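# Close the valve by turning its handwheel clockwise

## Task

Close the valve by rotating the handwheel clockwise as viewed from above until it is snug; do not crank it past tight.

## Robot and tools

Robot: two seven-joint arms, left_arm and right_arm, each on a mounting plate held by a shared metal frame behind them. Each ends in a parallel gripper whose fingers point along the gripper's +z and separate along its x axis. The reported end_effector_position is the spot between the pads; fingertips extend 17.5 mm past it. A gripper pose does not fix the elbow, so big wrist turns can swing the arm. Cameras: cam_left_wrist and cam_right_wrist, both 672x504, carried on the wrists.

Frames. The scene frame has its origin at table height midway between the nominal bases, +z up, +x out over the table, left_arm on the +y side. Base positions: left_arm (+0.019, +0.330, +0.082) m, right_arm (+0.023, -0.168, +0.082) m, both nearly unrotated. Each arm's positions, quaternions (wxyz), velocities and Hand target are reported in that arm's own base frame, and its offsets run along its own base axes; rotations pivot about the Hand target's position. Readings can be off by a few centimetres, more at long reach.

The 18-number row (used by execute_actions and move): one flat list covering both arms. Numbers 1-9 are left_arm: dx, dy, dz, rx, ry, rz, then left_gripper position, force_limit, speed. Numbers 10-18 are the same nine for right_arm/right_gripper. All lie in [-1, 1]. dx..rz are offsets, not poses: measured from the arm's Hand target as it stands when the action or move begins, in base axes, with 1.0 = 0.6 m or 180 degrees; rx, ry, rz form a single rotation vector. Sending the same offset again moves further. All zeros for an arm's six pose numbers re-requests its current Hand target (useful when it settled short). Gripper numbers are absolute settings, not offsets: position +1 = 50 mm open, about -0.65 = pads touching, -1 = close until something blocks; force_limit -1/0/+1 = about 20/102/185 N per pad; speed -1/0/+1 = 20/85/150 mm/s. A 0 is a real command, so to leave a gripper alone repeat its last three numbers. New force or speed only apply once position changes by at least 0.01.

execute_actions: actions = list of actions; each action is a table of up to 15 rows, one per 1/30 s step; a short table repeats its final row. Every row of an action counts from that action's start pose, not from the row before. cameras picks views (omit for all, [] for none). An empty list just reports state.

move: target = one row, or up to 15 rows, each offset from the same starting Hand targets. Gripper moves in a straight line, rotating the short way. speed in m/s, 0.002 to 0.5 (default 0.25), one value or one per target; turning is capped near 0.873 rad/s. blend in m rounds corners between listed targets. blocking=false returns after about 0.5 s while motion continues. Paths do not avoid obstacles. The result adds a move: line (done, off_target, moving, held, fault, plus limits such as paced or held). done means within 3 mm and 2 degrees; neither done nor off_target says anything about contact.

wait: seconds 0 to 10, arms keep last command. stop: brakes a running move (needs some distance). zoom_image: camera (cam_left_wrist or cam_right_wrist) and region [x0, y0, x1, y1] in pixels, at most 504 by 504, from the latest image. clear_fault: arm = left_arm or right_arm, only after a reported torque fault. finished_scene: scene = current scene number (1 to 2); irreversible, so call it only once the valve is shut and stays shut without the robot.

Result lines: end_effector_position/quat per arm, Hand target (last commanded pose after clipping; next offsets start here), Joint positions/velocities/torques (velocities 'within noise' means at rest), Tool commands, gripper object_status (0 moving, 1 blocked while opening, 2 blocked while closing = gripping, 3 reached position or pads met = likely empty), position_measured (opening mm is about (250 - value) x 0.202), Flange force along gripper x y z (biased, noisier when accelerating; 'no reading' near singular poses), and warnings like MOTOR HOT, too close, torque or over-temperature faults.

Cautions. The controller limits each step's orientation change to 32 degrees from the measured orientation. Arms are stiff: a target a few millimetres beyond a solid contact presses very hard, so to stop pushing, command the target back behind the gripper. Wrist motors are weak (about 21-23 N m) and give way under large twisting loads; joint torque limits are 104.5 N m (first four joints) and 51.3 N m (wrist joints), and exceeding them or straying over 5 degrees from plan causes a torque fault that halts the arm until clear_fault. For the valve, grip the rim or a spoke centred between pads with position -1, confirm object_status 2, and turn in modest increments, watching joint torques and flange force rise as the wheel tightens; stop at snug rather than forcing. Don't strike the valve or table, avoid letting arms or fingers touch each other, keep off the other arm (clearance check may hold commands), and avoid long holds at full stretch, which heat motors.

Each tool is called as name(argument=value, ...), one argument or row to a line, values as JSON.

## Session

execute_actions(
  actions=[],
)

Scene clock: 0.00 s.
left_arm: end_effector_position=(+0.1654, -0.3094, +0.1364) position_measured=3 object_status=3 end_effector_quat_wxyz=(-0.025, -0.320, +0.940, -0.116) | right_arm: end_effector_position=(+0.1668, -0.5220, +0.3030) position_measured=3 object_status=3 end_effector_quat_wxyz=(+0.178, -0.048, +0.968, -0.170)
Joint positions: left_arm=[1.988 0.719 -1.631 2.23 1.077 1.134 -2.688] | right_arm=[2.145 1.143 -2.094 1.56 1.262 1.577 -2.651]
Joint velocities: within noise
Joint torques (N m): no reading
Motor temperatures (°C): left_arm=[40 35 30 34 43 47 43] | right_arm=[34 33 37 34 44 40 50]
Flange force (N): no reading
Hand target: left_arm +0.1654, -0.3094, +0.1364; -0.025, -0.320, +0.940, -0.116 | right_arm +0.1668, -0.5220, +0.3030; +0.178, -0.048, +0.968, -0.170
Tool commands: left_gripper/position=+1.0 left_gripper/force_limit=+1.0 left_gripper/speed=+1.0 right_gripper/position=+1.0 right_gripper/force_limit=+1.0 right_gripper/speed=+1.0

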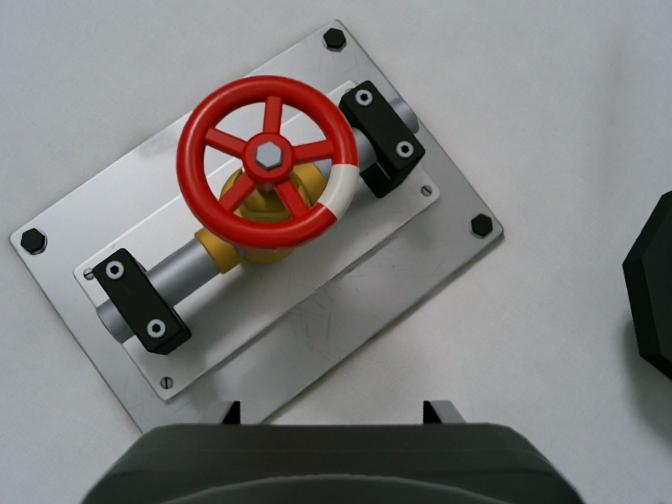

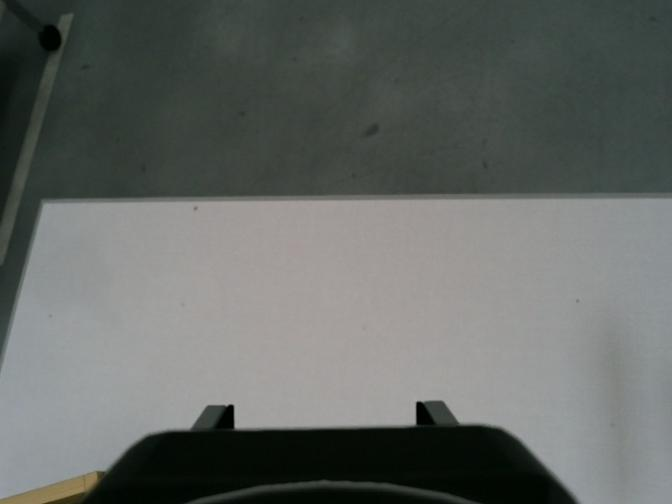

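move(
  target=[0.091, -0.076, 0.02, 0.0752, 0.0087, 0, 1, 1, 1, 0, 0, 0, 0, 0, 0, 1, 1, 1],
  speed=0.15,
)

Scene clock: 4.90 s.
left_arm: end_effector_position=(+0.2200, -0.3550, +0.1484) position_measured=3 object_status=3 end_effector_quat_wxyz=(+0.000, -0.322, +0.947, +0.000) | right_arm: end_effector_position=(+0.1668, -0.5220, +0.3030) position_measured=3 object_status=3 end_effector_quat_wxyz=(+0.178, -0.048, +0.968, -0.170)
Joint positions: left_arm=[1.796 0.895 -1.502 1.787 0.914 1.383 -2.388] | right_arm=[2.145 1.143 -2.094 1.56 1.262 1.577 -2.651]
Joint velocities: within noise
Joint torques (N m): left_arm=[0.03 -15.84 -8.17 -4.95 0.54 -0.22 0.08] | right_arm=[-0.68 -19.65 -9.21 -4.74 0.36 -1.79 0.3]
Motor temperatures (°C): left_arm=[40 35 30 34 43 47 43] | right_arm=[34 34 37 34 44 40 50]
Flange force (N): left_arm=[-0.1 -3.9 -0.6] | right_arm=[3.1 3.0 1.5]
Hand target: left_arm +0.2200, -0.3550, +0.1484; +0.000, -0.322, +0.947, +0.000 | right_arm +0.1668, -0.5220, +0.3030; +0.178, -0.048, +0.968, -0.170
Off the commanded pose: left_arm 0.000 m, 0 deg | right_arm 0.000 m, 0 deg.
move: done

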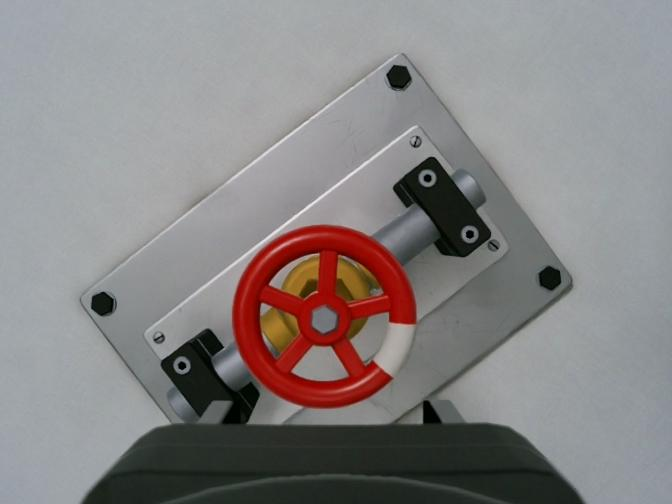

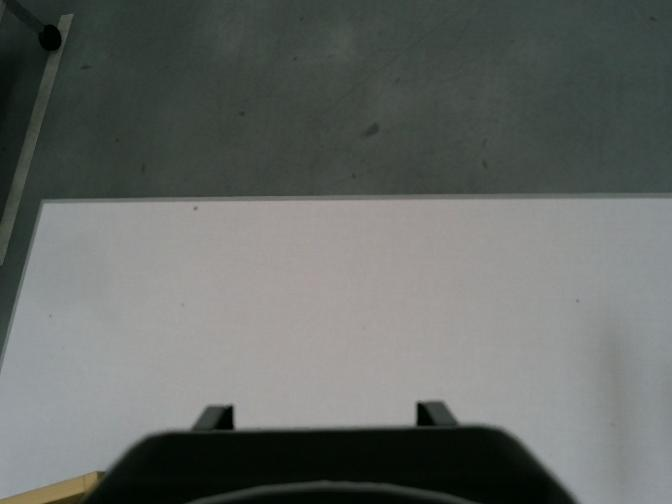

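move(
  target=[0.03, -0.04, 0, 0, 0, 0, 1, 1, 1, 0, 0, 0, 0, 0, 0, 1, 1, 1],
  speed=0.15,
  cameras=["cam_left_wrist"],
)

move(
  target=[0, 0, 0.1, 0, 0, 0, 1, 1, 1, 0, 0, 0, 0, 0, 0, 1, 1, 1],
  speed=0.15,
  cameras=["cam_left_wrist"],
)

Scene clock: 6.30 s.
left_arm: end_effector_position=(+0.2380, -0.3790, +0.1484) position_measured=3 object_status=3 end_effector_quat_wxyz=(+0.000, -0.322, +0.947, +0.000) | right_arm: end_effector_position=(+0.1668, -0.5220, +0.3030) position_measured=3 object_status=3 end_effector_quat_wxyz=(+0.178, -0.048, +0.968, -0.170)
Joint positions: left_arm=[1.737 0.926 -1.465 1.687 0.933 1.417 -2.35] | right_arm=[2.145 1.143 -2.094 1.56 1.262 1.577 -2.651]
Joint velocities: within noise
Joint torques (N m): left_arm=[0.09 -17.2 -8.46 -4.84 0.43 -0.23 0.08] | right_arm=[-0.68 -19.61 -9.21 -4.75 0.36 -1.77 0.29]
Motor temperatures (°C): left_arm=[40 35 30 34 43 47 43] | right_arm=[34 34 37 34 44 40 50]
Flange force (N): left_arm=[-0.1 -4.1 -0.4] | right_arm=[3.1 3.0 1.4]
Hand target: left_arm +0.2380, -0.3790, +0.1484; +0.000, -0.322, +0.947, +0.000 | right_arm +0.1668, -0.5220, +0.3030; +0.178, -0.048, +0.968, -0.170
Off the commanded pose: left_arm 0.000 m, 0 deg | right_arm 0.000 m, 0 deg.
move: done
Images, in order (width x height): cam_left_wrist 672x504.

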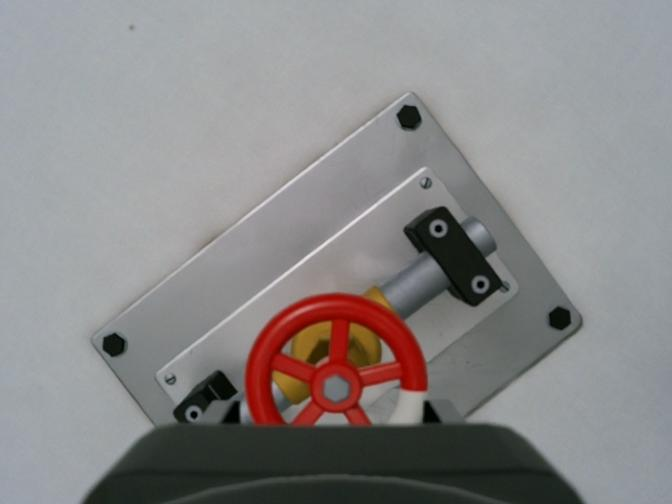

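Scene clock: 7.07 s.
left_arm: end_effector_position=(+0.2380, -0.3790, +0.2083) position_measured=3 object_status=3 end_effector_quat_wxyz=(+0.000, -0.322, +0.947, +0.000) | right_arm: end_effector_position=(+0.1668, -0.5220, +0.3030) position_measured=3 object_status=3 end_effector_quat_wxyz=(+0.178, -0.048, +0.968, -0.170)
Joint positions: left_arm=[1.749 0.85 -1.526 1.585 0.849 1.528 -2.288] | right_arm=[2.145 1.143 -2.094 1.56 1.262 1.577 -2.651]
Joint velocities: within noise
Joint torques (N m): left_arm=[0.01 -16.82 -8.24 -5.38 0.56 -0.16 0.07] | right_arm=[-0.7 -19.63 -9.24 -4.75 0.33 -1.75 0.28]
Motor temperatures (°C): left_arm=[40 35 30 34 43 47 43] | right_arm=[34 34 37 34 44 40 50]
Flange force (N): left_arm=[0.0 -4.8 -1.1] | right_arm=[3.1 3.0 1.6]
Hand target: left_arm +0.2380, -0.3790, +0.2084; +0.000, -0.322, +0.947, +0.000 | right_arm +0.1668, -0.5220, +0.3030; +0.178, -0.048, +0.968, -0.170
Off the commanded pose: left_arm 0.000 m, 0 deg | right_arm 0.000 m, 0 deg.
move: done
Images, in order (width x height): cam_left_wrist 672x504.

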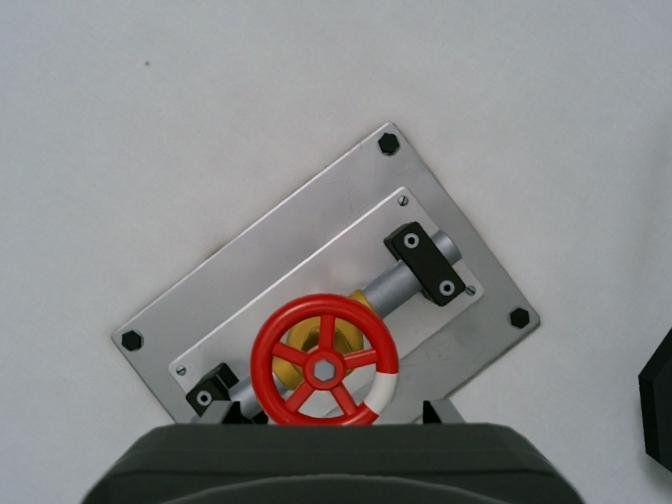

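zoom_image(
  camera="cam_left_wrist",
  region=[200, 280, 460, 475],
)

Scaled by 1.938.

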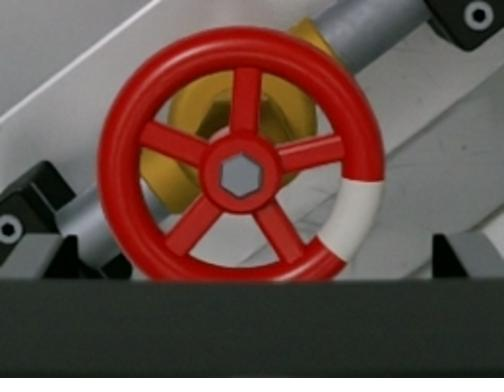

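move(
  target=[0, 0, 0, 0, 0, 0, 1, 1, 1, 0.233, 0.25, 0, 0.4385, 0.1238, 0.033, 1, 1, 1],
  speed=0.25,
)

Scene clock: 15.13 s.
left_arm: end_effector_position=(+0.2380, -0.3790, +0.2084) position_measured=3 object_status=3 end_effector_quat_wxyz=(+0.000, -0.322, +0.947, +0.000) | right_arm: end_effector_position=(+0.3065, -0.3711, +0.3025) position_measured=3 object_status=3 end_effector_quat_wxyz=(+0.107, +0.062, +0.892, +0.435)
Joint positions: left_arm=[1.749 0.85 -1.526 1.585 0.849 1.528 -2.288] | right_arm=[1.418 1.068 -0.915 0.633 -0.087 2.1 -2.629]
Joint velocities: within noise
Joint torques (N m): left_arm=[0.03 -16.77 -8.12 -5.57 0.52 -0.17 0.02] | right_arm=[-0.7 -26.94 -4.79 -6.2 -2.51 0.8 0.26]
Motor temperatures (°C): left_arm=[40 35 30 34 43 47 43] | right_arm=[34 34 37 34 44 40 50]
Flange force (N): left_arm=[0.0 -4.0 -0.9] | right_arm=[0.3 -2.5 -0.5]
Hand target: left_arm +0.2380, -0.3790, +0.2084; +0.000, -0.322, +0.947, +0.000 | right_arm +0.3066, -0.3720, +0.3030; +0.000, +0.000, +0.866, +0.499
Off the commanded pose: left_arm 0.000 m, 0 deg | right_arm 0.001 m, 16 deg.
joint sent to its limit (right arm) — joint 6 (wrist pitch), upper limit. The joint targets are off in orientation, not in position.
move: off_target (right_arm)

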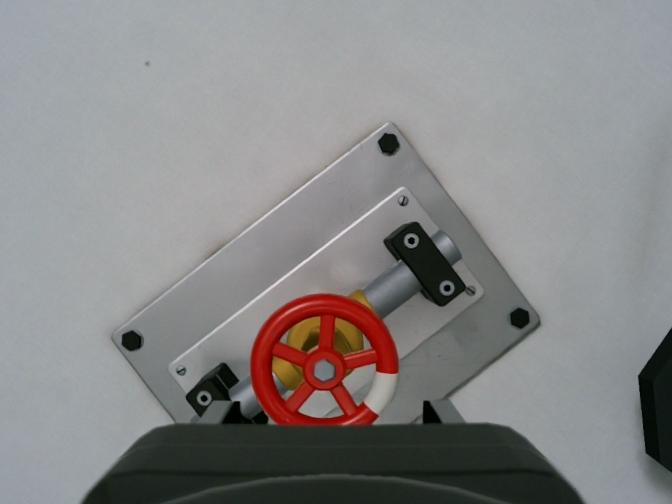

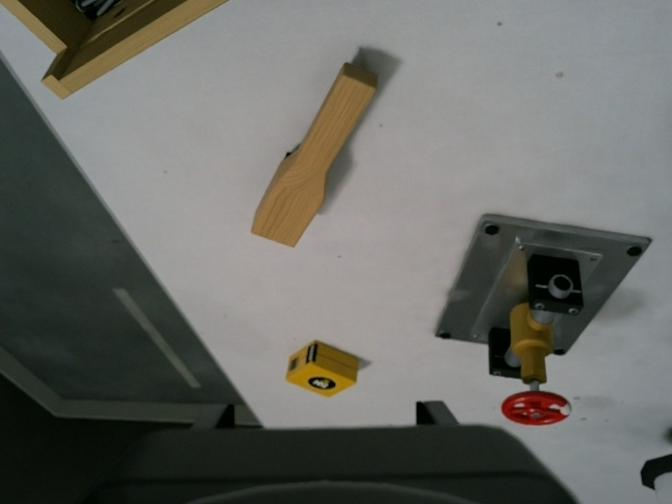

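move(
  target=[0, 0, 0, 0, 0, 0, 1, 1, 1, -0.18, -0.05, 0.15, -0.0437, -0.0395, -0.0685, 1, 1, 1],
  speed=0.25,
  cameras=["cam_right_wrist"],
)

Scene clock: 17.37 s.
left_arm: end_effector_position=(+0.2380, -0.3790, +0.2084) position_measured=3 object_status=3 end_effector_quat_wxyz=(+0.000, -0.322, +0.947, +0.000) | right_arm: end_effector_position=(+0.1988, -0.4012, +0.3924) position_measured=3 object_status=3 end_effector_quat_wxyz=(+0.201, +0.116, +0.900, +0.370)
Joint positions: left_arm=[1.749 0.85 -1.526 1.585 0.849 1.528 -2.288] | right_arm=[1.756 0.907 -1.077 0.707 -0.094 2.1 -2.621]
Joint velocities: within noise
Joint torques (N m): left_arm=[0.05 -16.7 -8.21 -5.58 0.56 -0.25 0.03] | right_arm=[-0.65 -24.29 -5.09 -6.46 -2.56 0.24 0.29]
Motor temperatures (°C): left_arm=[40 35 30 34 43 47 43] | right_arm=[34 34 37 34 44 40 50]
Flange force (N): left_arm=[-0.1 -4.1 -1.1] | right_arm=[1.0 -2.1 0.0]
Hand target: left_arm +0.2380, -0.3790, +0.2084; +0.000, -0.322, +0.947, +0.000 | right_arm +0.1986, -0.4020, +0.3930; +0.107, +0.062, +0.892, +0.435
Off the commanded pose: left_arm 0.000 m, 0 deg | right_arm 0.001 m, 14 deg.
joint sent to its limit (right arm) — joint 6 (wrist pitch), upper limit. The joint targets are off in orientation, not in position.
move: off_target (right_arm)
Images, in order (width x height): cam_right_wrist 672x504.

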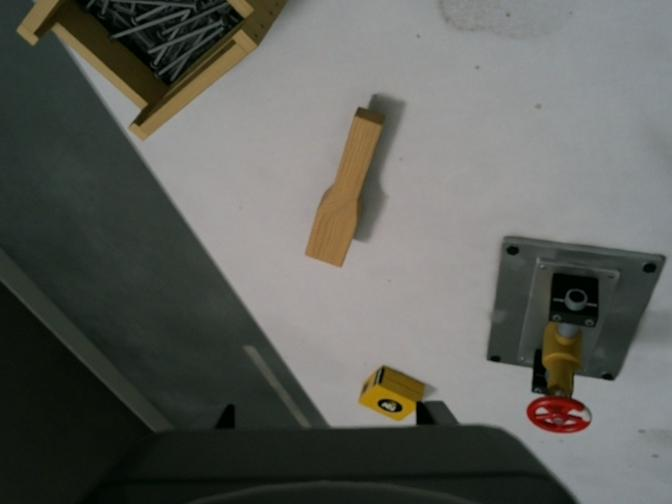

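move(
  target=[0, 0, 0, 0, 0, 0, 1, 1, 1, 0.0, 0.15, -0.05, -0.0288, -0.0445, 0.1054, 1, 1, 1],
  speed=0.25,
  cameras=["cam_right_wrist"],
)

Scene clock: 20.60 s.
left_arm: end_effector_position=(+0.2380, -0.3790, +0.2084) position_measured=3 object_status=3 end_effector_quat_wxyz=(+0.000, -0.322, +0.947, +0.000) | right_arm: end_effector_position=(+0.1987, -0.3113, +0.3623) position_measured=3 object_status=3 end_effector_quat_wxyz=(+0.126, -0.106, +0.908, +0.385)
Joint positions: left_arm=[1.749 0.85 -1.526 1.585 0.849 1.528 -2.288] | right_arm=[1.683 0.827 -1.063 0.987 -0.041 2.1 -2.282]
Joint velocities: within noise
Joint torques (N m): left_arm=[-0.03 -16.71 -8.15 -5.53 0.54 -0.26 0.13] | right_arm=[-0.73 -21.86 -5.22 -6.63 -2.31 0.9 0.29]
Motor temperatures (°C): left_arm=[40 35 30 34 43 47 43] | right_arm=[34 34 37 34 44 40 50]
Flange force (N): left_arm=[-0.1 -4.0 -1.1] | right_arm=[1.7 -1.8 0.2]
Hand target: left_arm +0.2380, -0.3790, +0.2084; +0.000, -0.322, +0.947, +0.000 | right_arm +0.1986, -0.3120, +0.3630; +0.099, -0.120, +0.899, +0.410
Off the commanded pose: left_arm 0.000 m, 0 deg | right_arm 0.001 m, 5 deg.
joint sent to its limit (right arm) — joint 6 (wrist pitch), upper limit. The joint targets are off in orientation, not in position.
move: off_target (right_arm)
Images, in order (width x height): cam_right_wrist 672x504.

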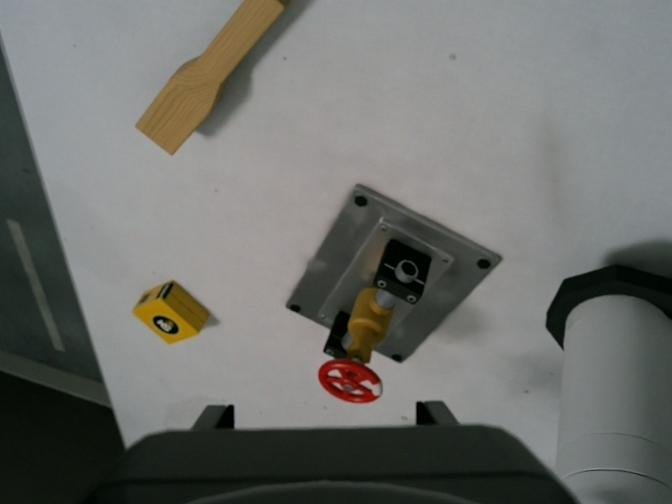

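move(
  target=[0, 0, 0, 0, 0, 0, 1, 1, 1, 0.0, 0.06, 0.15, -0.028, 0, 0, 1, 1, 1],
  speed=0.25,
  cameras=["cam_right_wrist"],
)

Scene clock: 22.57 s.
left_arm: end_effector_position=(+0.2380, -0.3790, +0.2084) position_measured=3 object_status=3 end_effector_quat_wxyz=(+0.000, -0.322, +0.947, +0.000) | right_arm: end_effector_position=(+0.1988, -0.2754, +0.4522) position_measured=3 object_status=3 end_effector_quat_wxyz=(+0.165, -0.093, +0.926, +0.325)
Joint positions: left_arm=[1.749 0.85 -1.526 1.585 0.849 1.528 -2.288] | right_arm=[1.834 0.699 -1.346 0.98 -0.069 2.1 -2.463]
Joint velocities: within noise
Joint torques (N m): left_arm=[0.02 -16.61 -8.1 -5.54 0.48 -0.19 0.08] | right_arm=[-0.72 -18.31 -5.09 -7 -2.26 0.05 0.31]
Motor temperatures (°C): left_arm=[40 35 30 34 43 47 43] | right_arm=[34 34 37 34 44 40 50]
Flange force (N): left_arm=[-0.1 -3.9 -1.1] | right_arm=[2.4 -0.9 1.0]
Hand target: left_arm +0.2380, -0.3790, +0.2084; +0.000, -0.322, +0.947, +0.000 | right_arm +0.1986, -0.2760, +0.4530; +0.093, -0.125, +0.916, +0.370
Off the commanded pose: left_arm 0.000 m, 0 deg | right_arm 0.001 m, 10 deg.
joint sent to its limit (right arm) — joint 6 (wrist pitch), upper limit. The joint targets are off in orientation, not in position.
move: off_target (right_arm)
Images, in order (width x height): cam_right_wrist 672x504.

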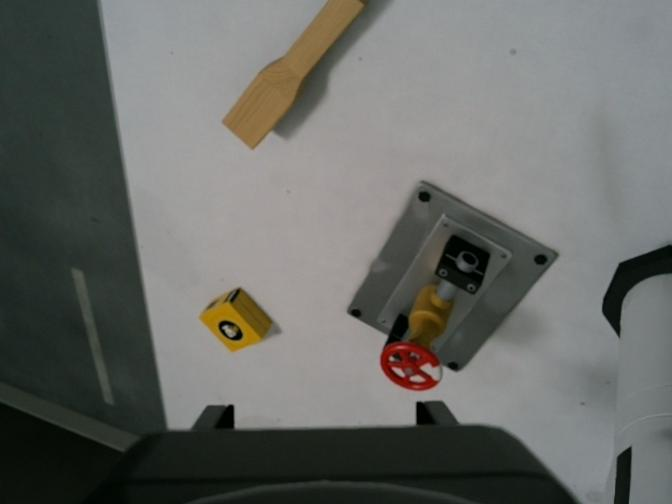

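move(
  target=[-0.061, 0.0793, 0, 0, 0, 0, 1, 1, 1, 0.0, 0, 0, 0.028, 0, 0, 1, 1, 1],
  speed=0.15,
)

Scene clock: 26.50 s.
left_arm: end_effector_position=(+0.2014, -0.3314, +0.2084) position_measured=3 object_status=3 end_effector_quat_wxyz=(+0.000, -0.322, +0.947, +0.000) | right_arm: end_effector_position=(+0.1988, -0.2753, +0.4522) position_measured=3 object_status=3 end_effector_quat_wxyz=(+0.183, -0.079, +0.907, +0.371)
Joint positions: left_arm=[1.894 0.787 -1.624 1.775 0.791 1.464 -2.345] | right_arm=[1.858 0.815 -1.496 0.98 -0.048 2.1 -2.603]
Joint velocities: within noise
Joint torques (N m): left_arm=[0.01 -13.81 -7.59 -5.87 0.53 -0.12 0.11] | right_arm=[-0.73 -19.32 -5.91 -6.15 -2.54 -0.19 0.27]
Motor temperatures (°C): left_arm=[40 36 30 34 43 47 43] | right_arm=[34 35 37 34 44 40 50]
Flange force (N): left_arm=[-0.2 -4.0 -0.9] | right_arm=[2.9 -0.9 1.6]
Hand target: left_arm +0.2014, -0.3314, +0.2084; +0.000, -0.322, +0.947, +0.000 | right_arm +0.1986, -0.2760, +0.4530; +0.099, -0.120, +0.899, +0.410
Off the commanded pose: left_arm 0.000 m, 0 deg | right_arm 0.001 m, 12 deg.
joint sent to its limit (right arm) — joint 6 (wrist pitch), upper limit. The joint targets are off in orientation, not in position.
move: off_target (right_arm)

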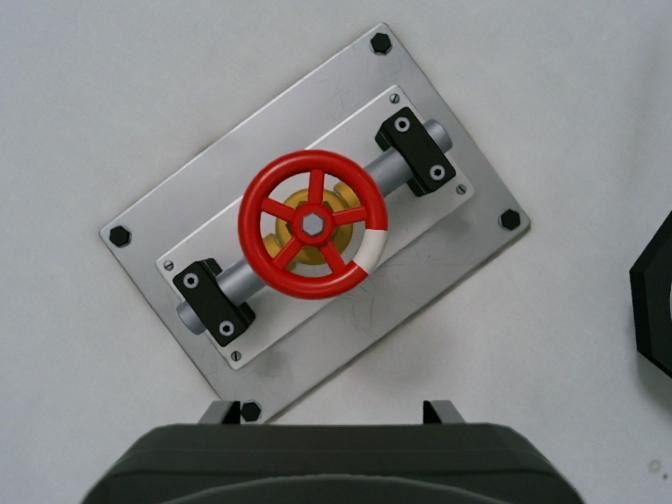

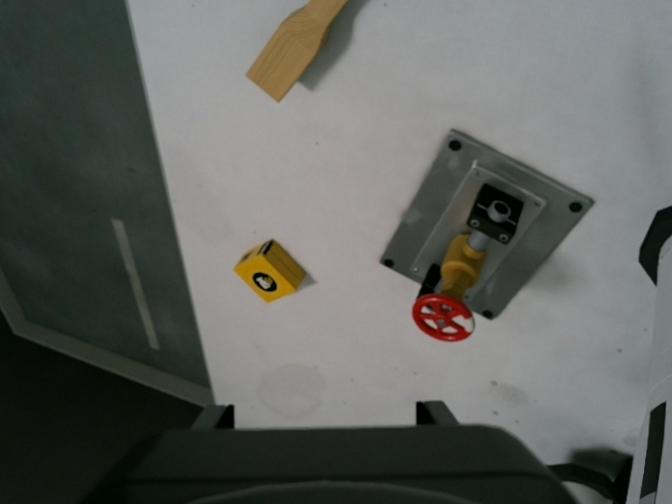

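zoom_image(
  camera="cam_left_wrist",
  region=[213, 124, 413, 324],
)

zoom_image(
  camera="cam_right_wrist",
  region=[370, 120, 610, 360],
)

Scaled by 2.520.

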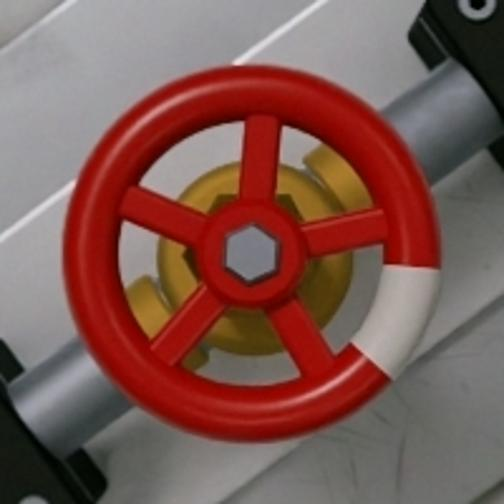

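Scaled by 2.100.

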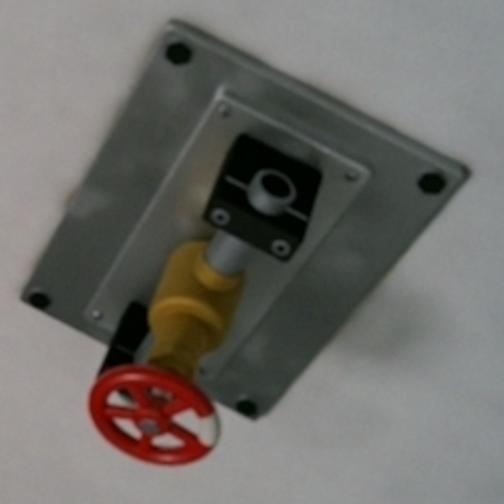

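wait(
  seconds=0.2,
  cameras=["cam_left_wrist"],
)

Scene clock: 29.57 s.
left_arm: end_effector_position=(+0.2014, -0.3314, +0.2084) position_measured=3 object_status=3 end_effector_quat_wxyz=(+0.000, -0.322, +0.947, +0.000) | right_arm: end_effector_position=(+0.1988, -0.2753, +0.4522) position_measured=3 object_status=3 end_effector_quat_wxyz=(+0.183, -0.079, +0.907, +0.371)
Joint positions: left_arm=[1.894 0.787 -1.624 1.775 0.791 1.464 -2.345] | right_arm=[1.858 0.815 -1.496 0.98 -0.048 2.1 -2.603]
Joint velocities: within noise
Joint torques (N m): left_arm=[0.05 -13.82 -7.59 -5.85 0.5 -0.13 0.06] | right_arm=[-0.67 -19.35 -5.95 -6.15 -2.56 -0.18 0.3]
Motor temperatures (°C): left_arm=[40 36 30 34 43 47 43] | right_arm=[34 35 37 34 44 40 50]
Flange force (N): left_arm=[-0.2 -4.2 -0.9] | right_arm=[2.7 -1.0 1.5]
Hand target: left_arm +0.2014, -0.3314, +0.2084; +0.000, -0.322, +0.947, +0.000 | right_arm +0.1986, -0.2760, +0.4530; +0.099, -0.120, +0.899, +0.410
Tool commands: left_gripper/position=+1.0 left_gripper/force_limit=+1.0 left_gripper/speed=+1.0 right_gripper/position=+1.0 right_gripper/force_limit=+1.0 right_gripper/speed=+1.0
Off the commanded pose: left_arm 0.000 m, 0 deg | right_arm 0.001 m, 12 deg.
wait: 0.20 s; at rest from the start
Images, in order (width x height): cam_left_wrist 672x504.

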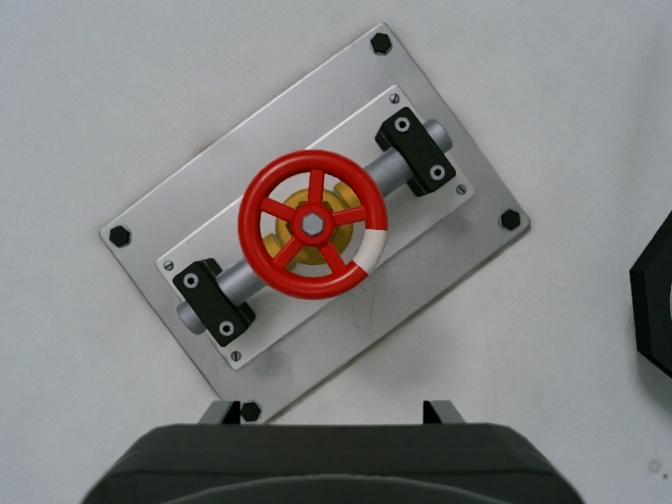

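move(
  target=[0, 0, 0, 0, 0, 0, 1, 1, 1, 0.05, 0.25, -0.16, -0.0154, -0.0399, -0.0485, 1, 1, 1],
  speed=0.25,
  cameras=["cam_right_wrist"],
)

Scene clock: 33.37 s.
left_arm: end_effector_position=(+0.2014, -0.3314, +0.2084) position_measured=3 object_status=3 end_effector_quat_wxyz=(+0.000, -0.322, +0.947, +0.000) | right_arm: end_effector_position=(+0.2286, -0.1260, +0.3570) position_measured=3 object_status=3 end_effector_quat_wxyz=(+0.183, -0.079, +0.907, +0.371)
Joint positions: left_arm=[1.894 0.787 -1.624 1.775 0.791 1.464 -2.345] | right_arm=[2.097 0.704 -1.628 1.712 -0.148 1.541 -2.529]
Joint velocities: within noise
Joint torques (N m): left_arm=[0.05 -13.8 -7.52 -5.89 0.53 -0.2 0.03] | right_arm=[-0.7 -11.7 -5.84 -7.54 -2.83 0.06 0.31]
Motor temperatures (°C): left_arm=[40 36 30 34 43 47 43] | right_arm=[34 35 37 34 44 40 50]
Flange force (N): left_arm=[-0.1 -4.0 -1.2] | right_arm=[3.2 0.1 0.1]
Hand target: left_arm +0.2014, -0.3314, +0.2084; +0.000, -0.322, +0.947, +0.000 | right_arm +0.2286, -0.1260, +0.3570; +0.183, -0.079, +0.907, +0.371
Off the commanded pose: left_arm 0.000 m, 0 deg | right_arm 0.000 m, 0 deg.
move: done
Images, in order (width x height): cam_right_wrist 672x504.

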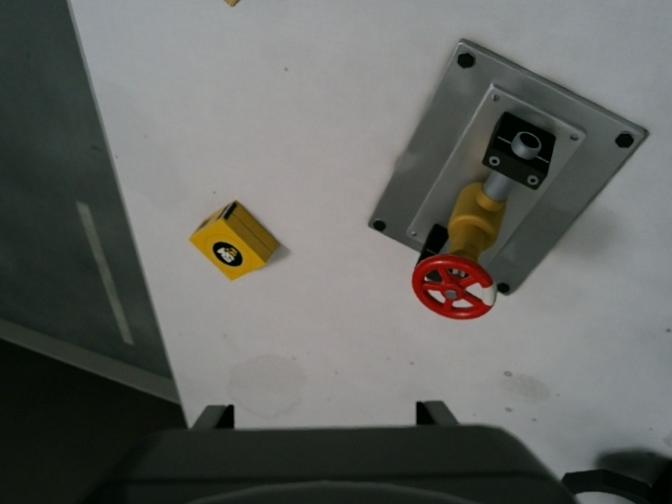

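move(
  target=[0, 0, 0, 0, 0, 0, 1, 1, 1, -0.056, -0.048, -0.137, 0.1838, 0.1183, 0.0121, 1, 1, 1],
  speed=0.25,
  cameras=["cam_right_wrist"],
)

Scene clock: 37.17 s.
left_arm: end_effector_position=(+0.2014, -0.3314, +0.2084) position_measured=3 object_status=3 end_effector_quat_wxyz=(+0.000, -0.322, +0.947, +0.000) | right_arm: end_effector_position=(+0.1950, -0.1548, +0.2748) position_measured=3 object_status=3 end_effector_quat_wxyz=(+0.022, +0.027, +0.781, +0.624)
Joint positions: left_arm=[1.894 0.787 -1.624 1.775 0.791 1.464 -2.345] | right_arm=[1.802 1.128 -1.204 1.602 -0.146 1.763 -2.733]
Joint velocities: within noise
Joint torques (N m): left_arm=[0.03 -13.85 -7.56 -5.87 0.49 -0.12 0.07] | right_arm=[-0.71 -19.01 -7.36 -2.89 -3.38 1.19 0.28]
Motor temperatures (°C): left_arm=[40 36 30 34 43 47 43] | right_arm=[34 35 37 34 44 40 50]
Flange force (N): left_arm=[-0.1 -4.1 -0.9] | right_arm=[1.6 -2.3 -0.1]
Hand target: left_arm +0.2014, -0.3314, +0.2084; +0.000, -0.322, +0.947, +0.000 | right_arm +0.1950, -0.1548, +0.2748; +0.022, +0.027, +0.781, +0.624
Off the commanded pose: left_arm 0.000 m, 0 deg | right_arm 0.000 m, 0 deg.
move: done
Images, in order (width x height): cam_right_wrist 672x504.

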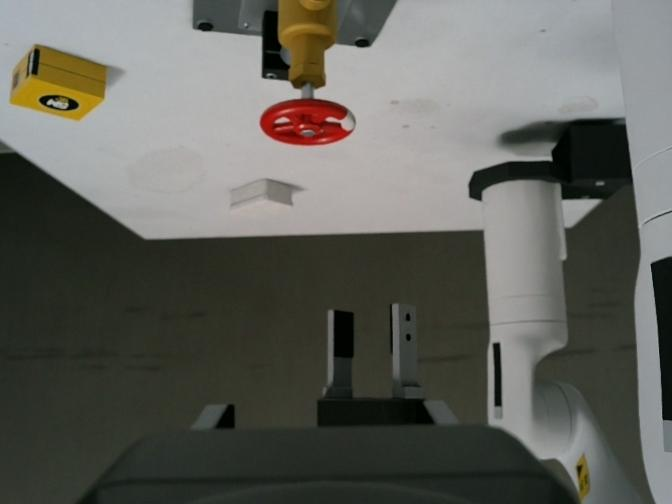

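Excellent view. Zoom in.

zoom_image(
  camera="cam_right_wrist",
  region=[240, 60, 380, 165],
)

zoom_image(
  camera="cam_right_wrist",
  region=[300, 290, 440, 395],
)

Scaled by 3.600.

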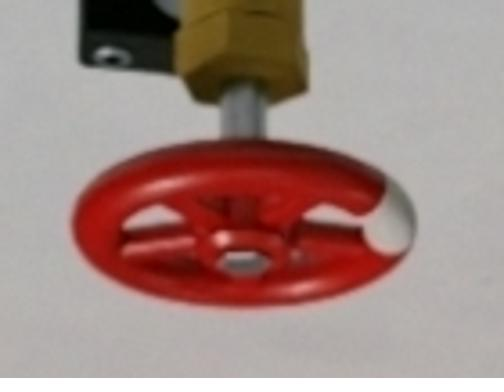

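Scaled by 3.600.

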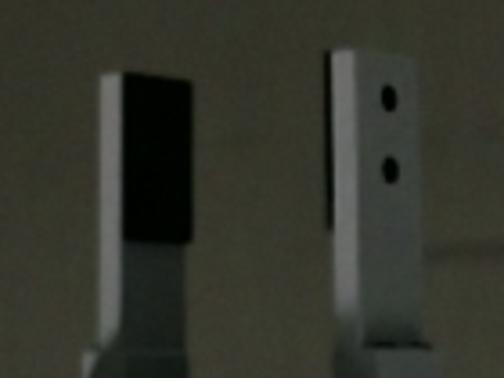

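move(
  target=[
    [-0.03, 0.08, 0.03, 0, 0, 0, 1, 1, 1, 0, 0, 0, 0, 0, 0, 1, 1, 1],
    [-0.03, 0.08, 0.03, 0, 0, 0, 1, 1, 1, 0.06, 0.27, -0.07, -0.03, 0, 0, 1, 1, 1],
  ],
  speed=0.25,
)

Scene clock: 42.60 s.
left_arm: end_effector_position=(+0.1834, -0.2834, +0.2264) position_measured=3 object_status=3 end_effector_quat_wxyz=(+0.000, -0.322, +0.947, +0.000) | right_arm: end_effector_position=(+0.2310, +0.0072, +0.2328) position_measured=3 object_status=3 end_effector_quat_wxyz=(+0.023, +0.026, +0.809, +0.586)
Joint positions: left_arm=[2.001 0.71 -1.749 1.882 0.702 1.449 -2.391] | right_arm=[1.696 1.044 -1.262 2.085 -0.199 1.177 -2.716]
Joint velocities: within noise
Joint torques (N m): left_arm=[0.03 -11.01 -6.7 -6.33 0.49 -0.16 0.04] | right_arm=[-0.67 -14.04 -6.55 -2.2 -3.07 1.19 0.26]
Motor temperatures (°C): left_arm=[40 36 30 34 43 47 43] | right_arm=[34 35 37 34 44 40 50]
Flange force (N): left_arm=[-0.4 -4.1 -1.6] | right_arm=[1.8 -2.1 -0.3]
Hand target: left_arm +0.1834, -0.2834, +0.2264; +0.000, -0.322, +0.947, +0.000 | right_arm +0.2310, +0.0072, +0.2328; +0.023, +0.026, +0.809, +0.586
Off the commanded pose: left_arm 0.000 m, 0 deg | right_arm 0.000 m, 0 deg.
move: done

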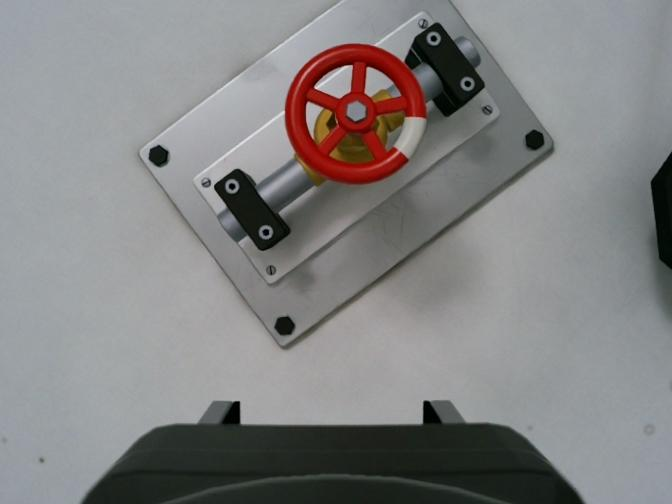

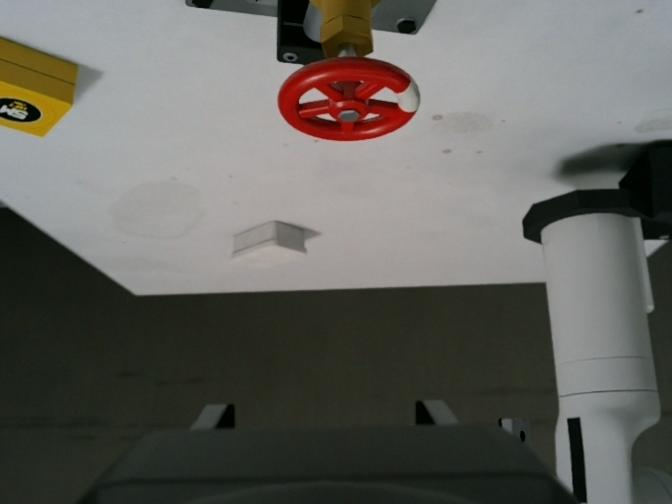

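zoom_image(
  camera="cam_right_wrist",
  region=[270, 40, 430, 150],
)

zoom_image(
  camera="cam_left_wrist",
  region=[280, 35, 435, 190],
)

Scaled by 3.150.

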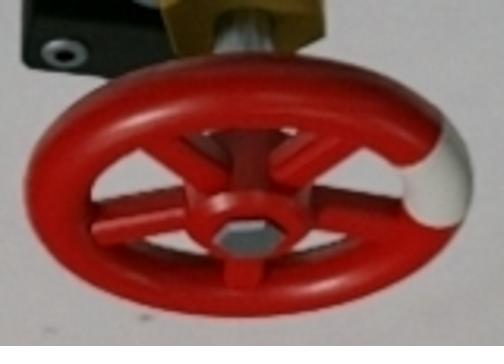

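Scaled by 3.252.

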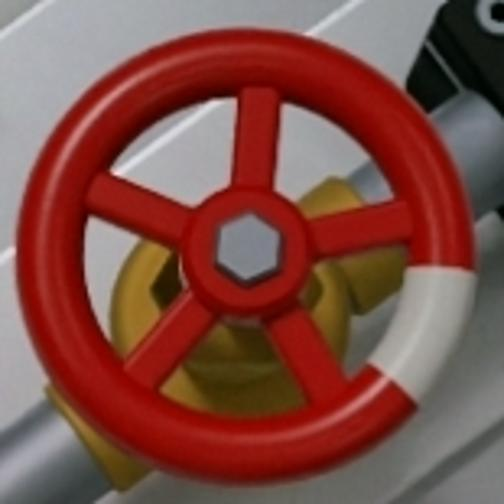

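move(
  target=[
    [0, 0, 0, 0, 0, 0, 1, 1, 1, -0.06, -0.27, 0.07, 0.03, 0, 0, 1, 1, 1],
    [0.0833, -0.1333, -0.0833, 0, 0, 0, 1, 1, 1, -0.06, -0.27, 0.07, 0.03, 0, 0, 1, 1, 1],
  ],
  speed=0.25,
)

Scene clock: 49.17 s.
left_arm: end_effector_position=(+0.2334, -0.3634, +0.1764) position_measured=3 object_status=3 end_effector_quat_wxyz=(+0.000, -0.322, +0.947, +0.000) | right_arm: end_effector_position=(+0.1950, -0.1548, +0.2748) position_measured=3 object_status=3 end_effector_quat_wxyz=(+0.022, +0.028, +0.781, +0.624)
Joint positions: left_arm=[1.763 0.865 -1.506 1.695 0.872 1.442 -2.346] | right_arm=[1.802 1.128 -1.204 1.603 -0.146 1.763 -2.733]
Joint velocities: within noise
Joint torques (N m): left_arm=[-0.01 -16.07 -8.15 -5.5 0.49 -0.23 0.03] | right_arm=[-0.71 -18.95 -7.39 -2.91 -3.38 1.23 0.24]
Motor temperatures (°C): left_arm=[40 36 30 34 43 47 43] | right_arm=[34 35 37 34 44 40 50]
Flange force (N): left_arm=[0.0 -3.3 -0.6] | right_arm=[1.7 -2.3 0.2]
Hand target: left_arm +0.2334, -0.3634, +0.1764; +0.000, -0.322, +0.947, +0.000 | right_arm +0.1950, -0.1548, +0.2748; +0.022, +0.028, +0.781, +0.624
Off the commanded pose: left_arm 0.000 m, 0 deg | right_arm 0.000 m, 0 deg.
move: done

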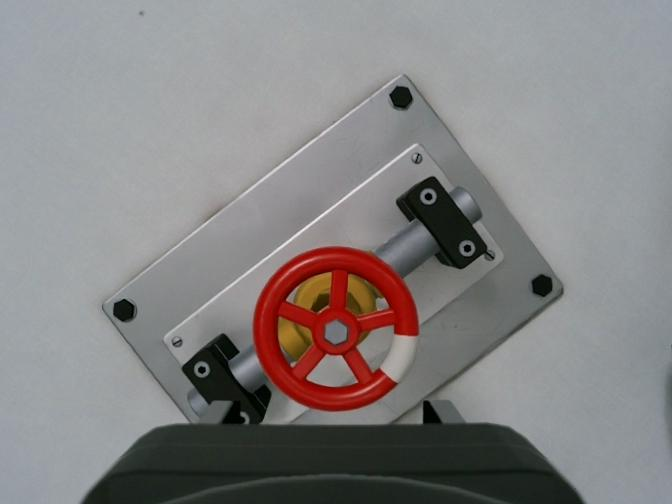

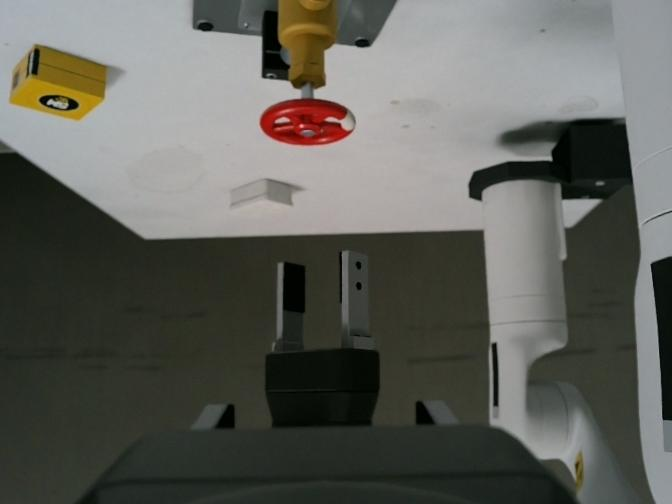

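zoom_image(
  camera="cam_right_wrist",
  region=[230, 240, 410, 430],
)

Scaled by 2.653.

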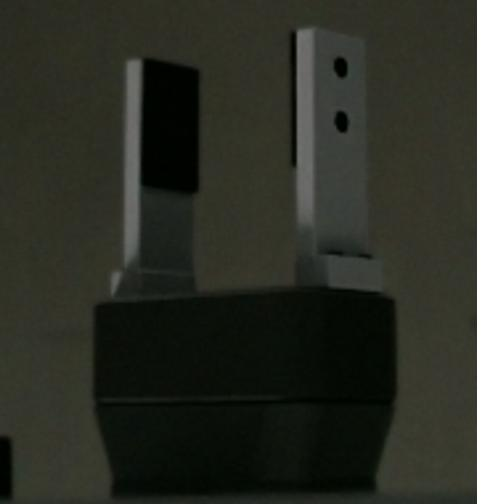

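move(
  target=[0.0148, -0.0227, -0.0667, 0, 0, 0, 1, 1, 1, 0, 0, 0, 0, 0, 0, 1, 1, 1],
  speed=0.15,
)

Scene clock: 53.93 s.
left_arm: end_effector_position=(+0.2422, -0.3770, +0.1364) position_measured=3 object_status=3 end_effector_quat_wxyz=(+0.000, -0.322, +0.947, +0.000) | right_arm: end_effector_position=(+0.1950, -0.1548, +0.2748) position_measured=3 object_status=3 end_effector_quat_wxyz=(+0.022, +0.027, +0.781, +0.624)
Joint positions: left_arm=[1.719 0.934 -1.44 1.703 0.945 1.388 -2.366] | right_arm=[1.802 1.128 -1.204 1.603 -0.146 1.763 -2.733]
Joint velocities: within noise
Joint torques (N m): left_arm=[0.05 -17.43 -8.37 -4.72 0.47 -0.17 0.08] | right_arm=[-0.74 -18.98 -7.38 -2.9 -3.32 1.23 0.26]
Motor temperatures (°C): left_arm=[40 36 30 34 43 47 43] | right_arm=[34 35 37 34 45 40 50]
Flange force (N): left_arm=[0.0 -4.0 -0.2] | right_arm=[1.6 -2.2 0.1]
Hand target: left_arm +0.2422, -0.3770, +0.1364; +0.000, -0.322, +0.947, +0.000 | right_arm +0.1950, -0.1548, +0.2748; +0.022, +0.027, +0.781, +0.624
Off the commanded pose: left_arm 0.000 m, 0 deg | right_arm 0.000 m, 0 deg.
move: done

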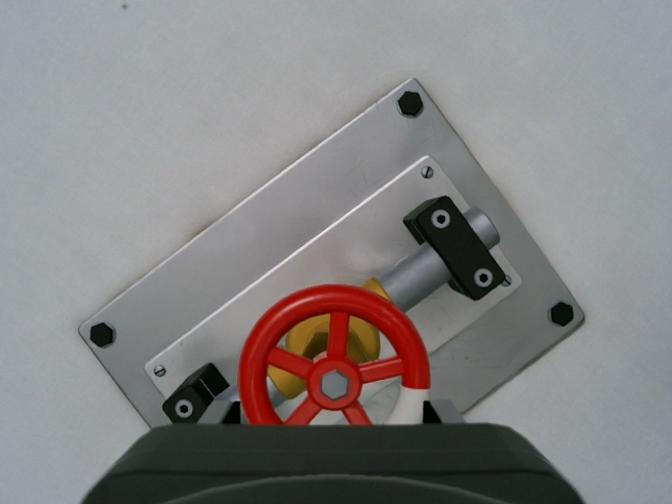

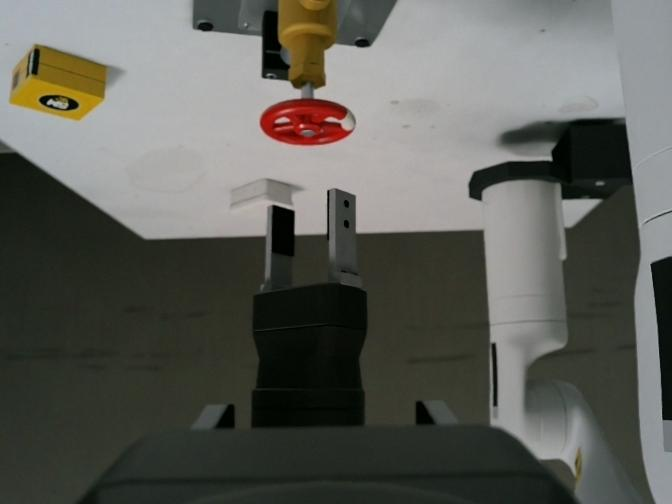

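move(
  target=[0.0052, -0.0083, -0.0333, 0, 0, 0, 0.1, 1, 1, 0, 0, 0, 0, 0, 0, 1, 1, 1],
  speed=0.12,
)

Scene clock: 56.17 s.
left_arm: end_effector_position=(+0.2454, -0.3820, +0.1164) position_measured=138 object_status=3 end_effector_quat_wxyz=(+0.000, -0.322, +0.947, +0.000) | right_arm: end_effector_position=(+0.1950, -0.1548, +0.2748) position_measured=3 object_status=3 end_effector_quat_wxyz=(+0.022, +0.027, +0.781, +0.624)
Joint positions: left_arm=[1.702 0.968 -1.41 1.709 0.981 1.36 -2.377] | right_arm=[1.802 1.128 -1.204 1.603 -0.146 1.763 -2.733]
Joint velocities: within noise
Joint torques (N m): left_arm=[0.11 -17.67 -8.47 -4.43 0.49 -0.2 0.06] | right_arm=[-0.72 -18.95 -7.41 -2.86 -3.36 1.24 0.26]
Motor temperatures (°C): left_arm=[40 36 30 34 43 47 43] | right_arm=[34 35 37 34 45 40 50]
Flange force (N): left_arm=[-0.1 -3.8 -0.5] | right_arm=[1.6 -2.3 0.0]
Hand target: left_arm +0.2454, -0.3820, +0.1164; +0.000, -0.322, +0.947, +0.000 | right_arm +0.1950, -0.1548, +0.2748; +0.022, +0.027, +0.781, +0.624
Off the commanded pose: left_arm 0.000 m, 0 deg | right_arm 0.000 m, 0 deg.
move: done

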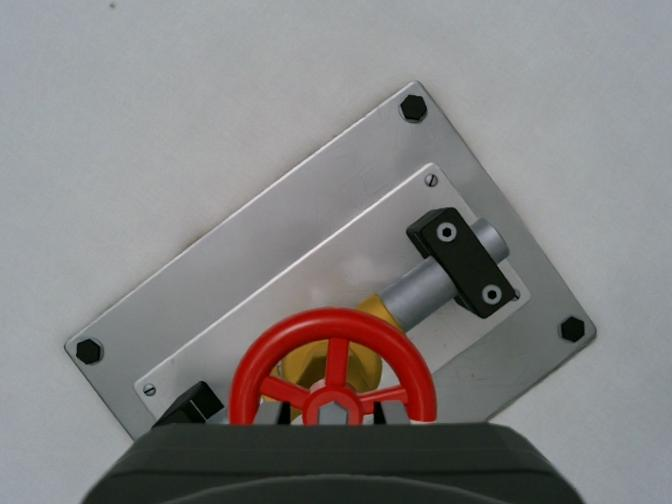

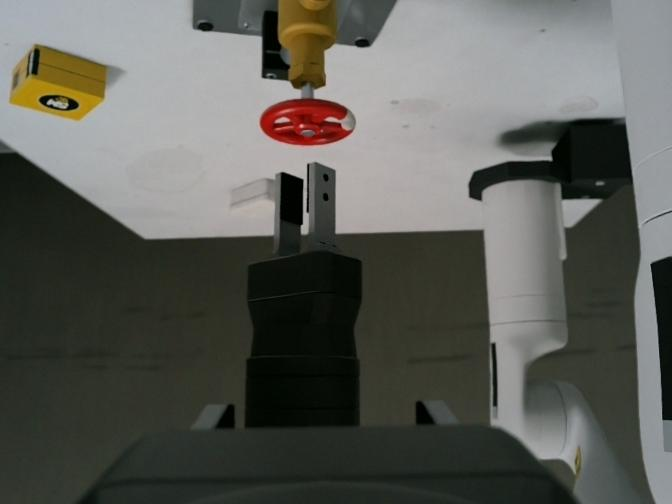

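zoom_image(
  camera="cam_left_wrist",
  region=[225, 295, 445, 460],
)

zoom_image(
  camera="cam_right_wrist",
  region=[240, 80, 380, 220],
)

Scaled by 2.291.

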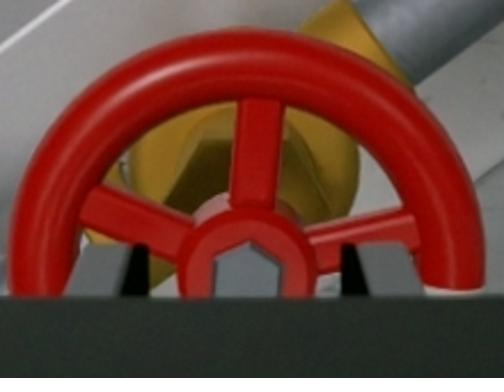

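Scaled by 3.600.

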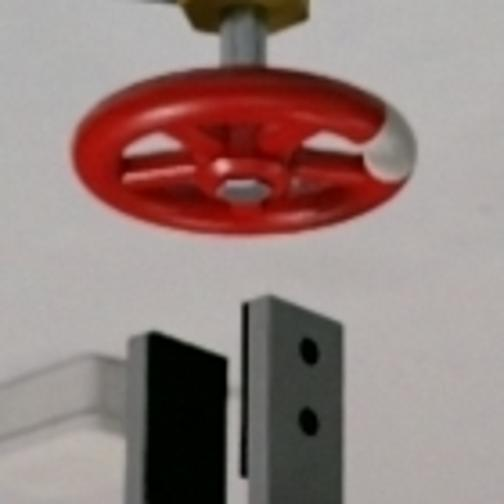

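move(
  target=[0.0015, -0.002, -0.0133, 0, 0, 0, 0.03, 1, 1, 0, 0, 0, 0, 0, 0, 1, 1, 1],
  speed=0.1,
)

zoom_image(
  camera="cam_left_wrist",
  region=[225, 295, 445, 460],
)

zoom_image(
  camera="cam_right_wrist",
  region=[240, 80, 380, 220],
)

Scene clock: 59.40 s.
left_arm: end_effector_position=(+0.2463, -0.3832, +0.1084) position_measured=148 object_status=3 end_effector_quat_wxyz=(+0.000, -0.322, +0.947, +0.000) | right_arm: end_effector_position=(+0.1950, -0.1548, +0.2748) position_measured=3 object_status=3 end_effector_quat_wxyz=(+0.022, +0.027, +0.781, +0.624)
Joint positions: left_arm=[1.697 0.98 -1.398 1.714 0.995 1.349 -2.383] | right_arm=[1.802 1.128 -1.204 1.603 -0.146 1.763 -2.733]
Joint velocities: within noise
Joint torques (N m): left_arm=[0.04 -17.82 -8.59 -4.38 0.49 -0.19 0.02] | right_arm=[-0.71 -18.93 -7.37 -2.88 -3.38 1.21 0.25]
Motor temperatures (°C): left_arm=[40 36 30 34 43 47 43] | right_arm=[34 35 37 34 45 40 50]
Flange force (N): left_arm=[0.1 -3.6 -0.2] | right_arm=[1.6 -2.3 0.0]
Hand target: left_arm +0.2463, -0.3832, +0.1084; +0.000, -0.322, +0.947, +0.000 | right_arm +0.1950, -0.1548, +0.2748; +0.022, +0.027, +0.781, +0.624
Off the commanded pose: left_arm 0.000 m, 0 deg | right_arm 0.000 m, 0 deg.
move: done

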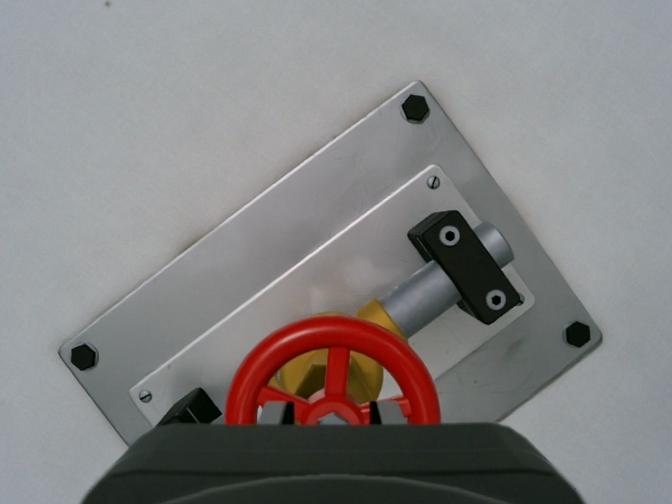

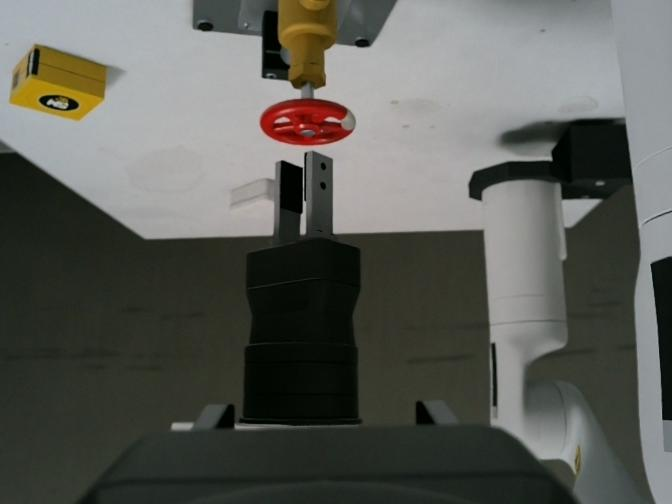

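Scaled by 2.291.

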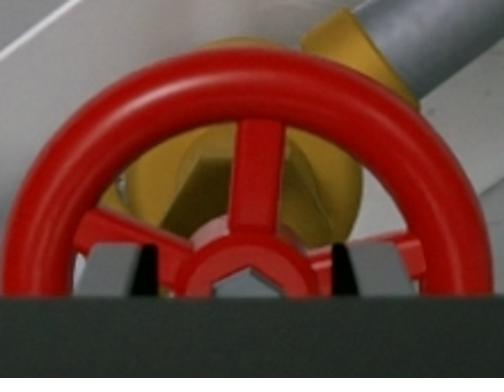

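Scaled by 3.600.

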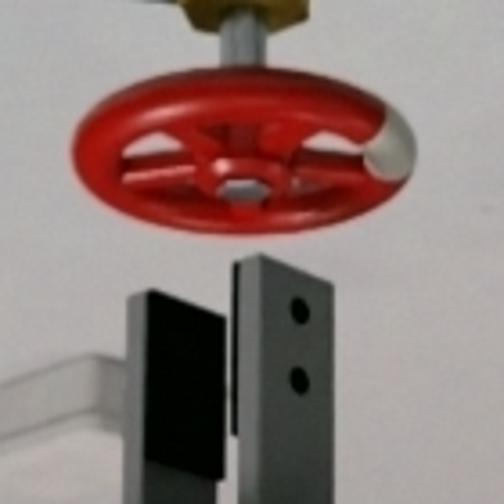

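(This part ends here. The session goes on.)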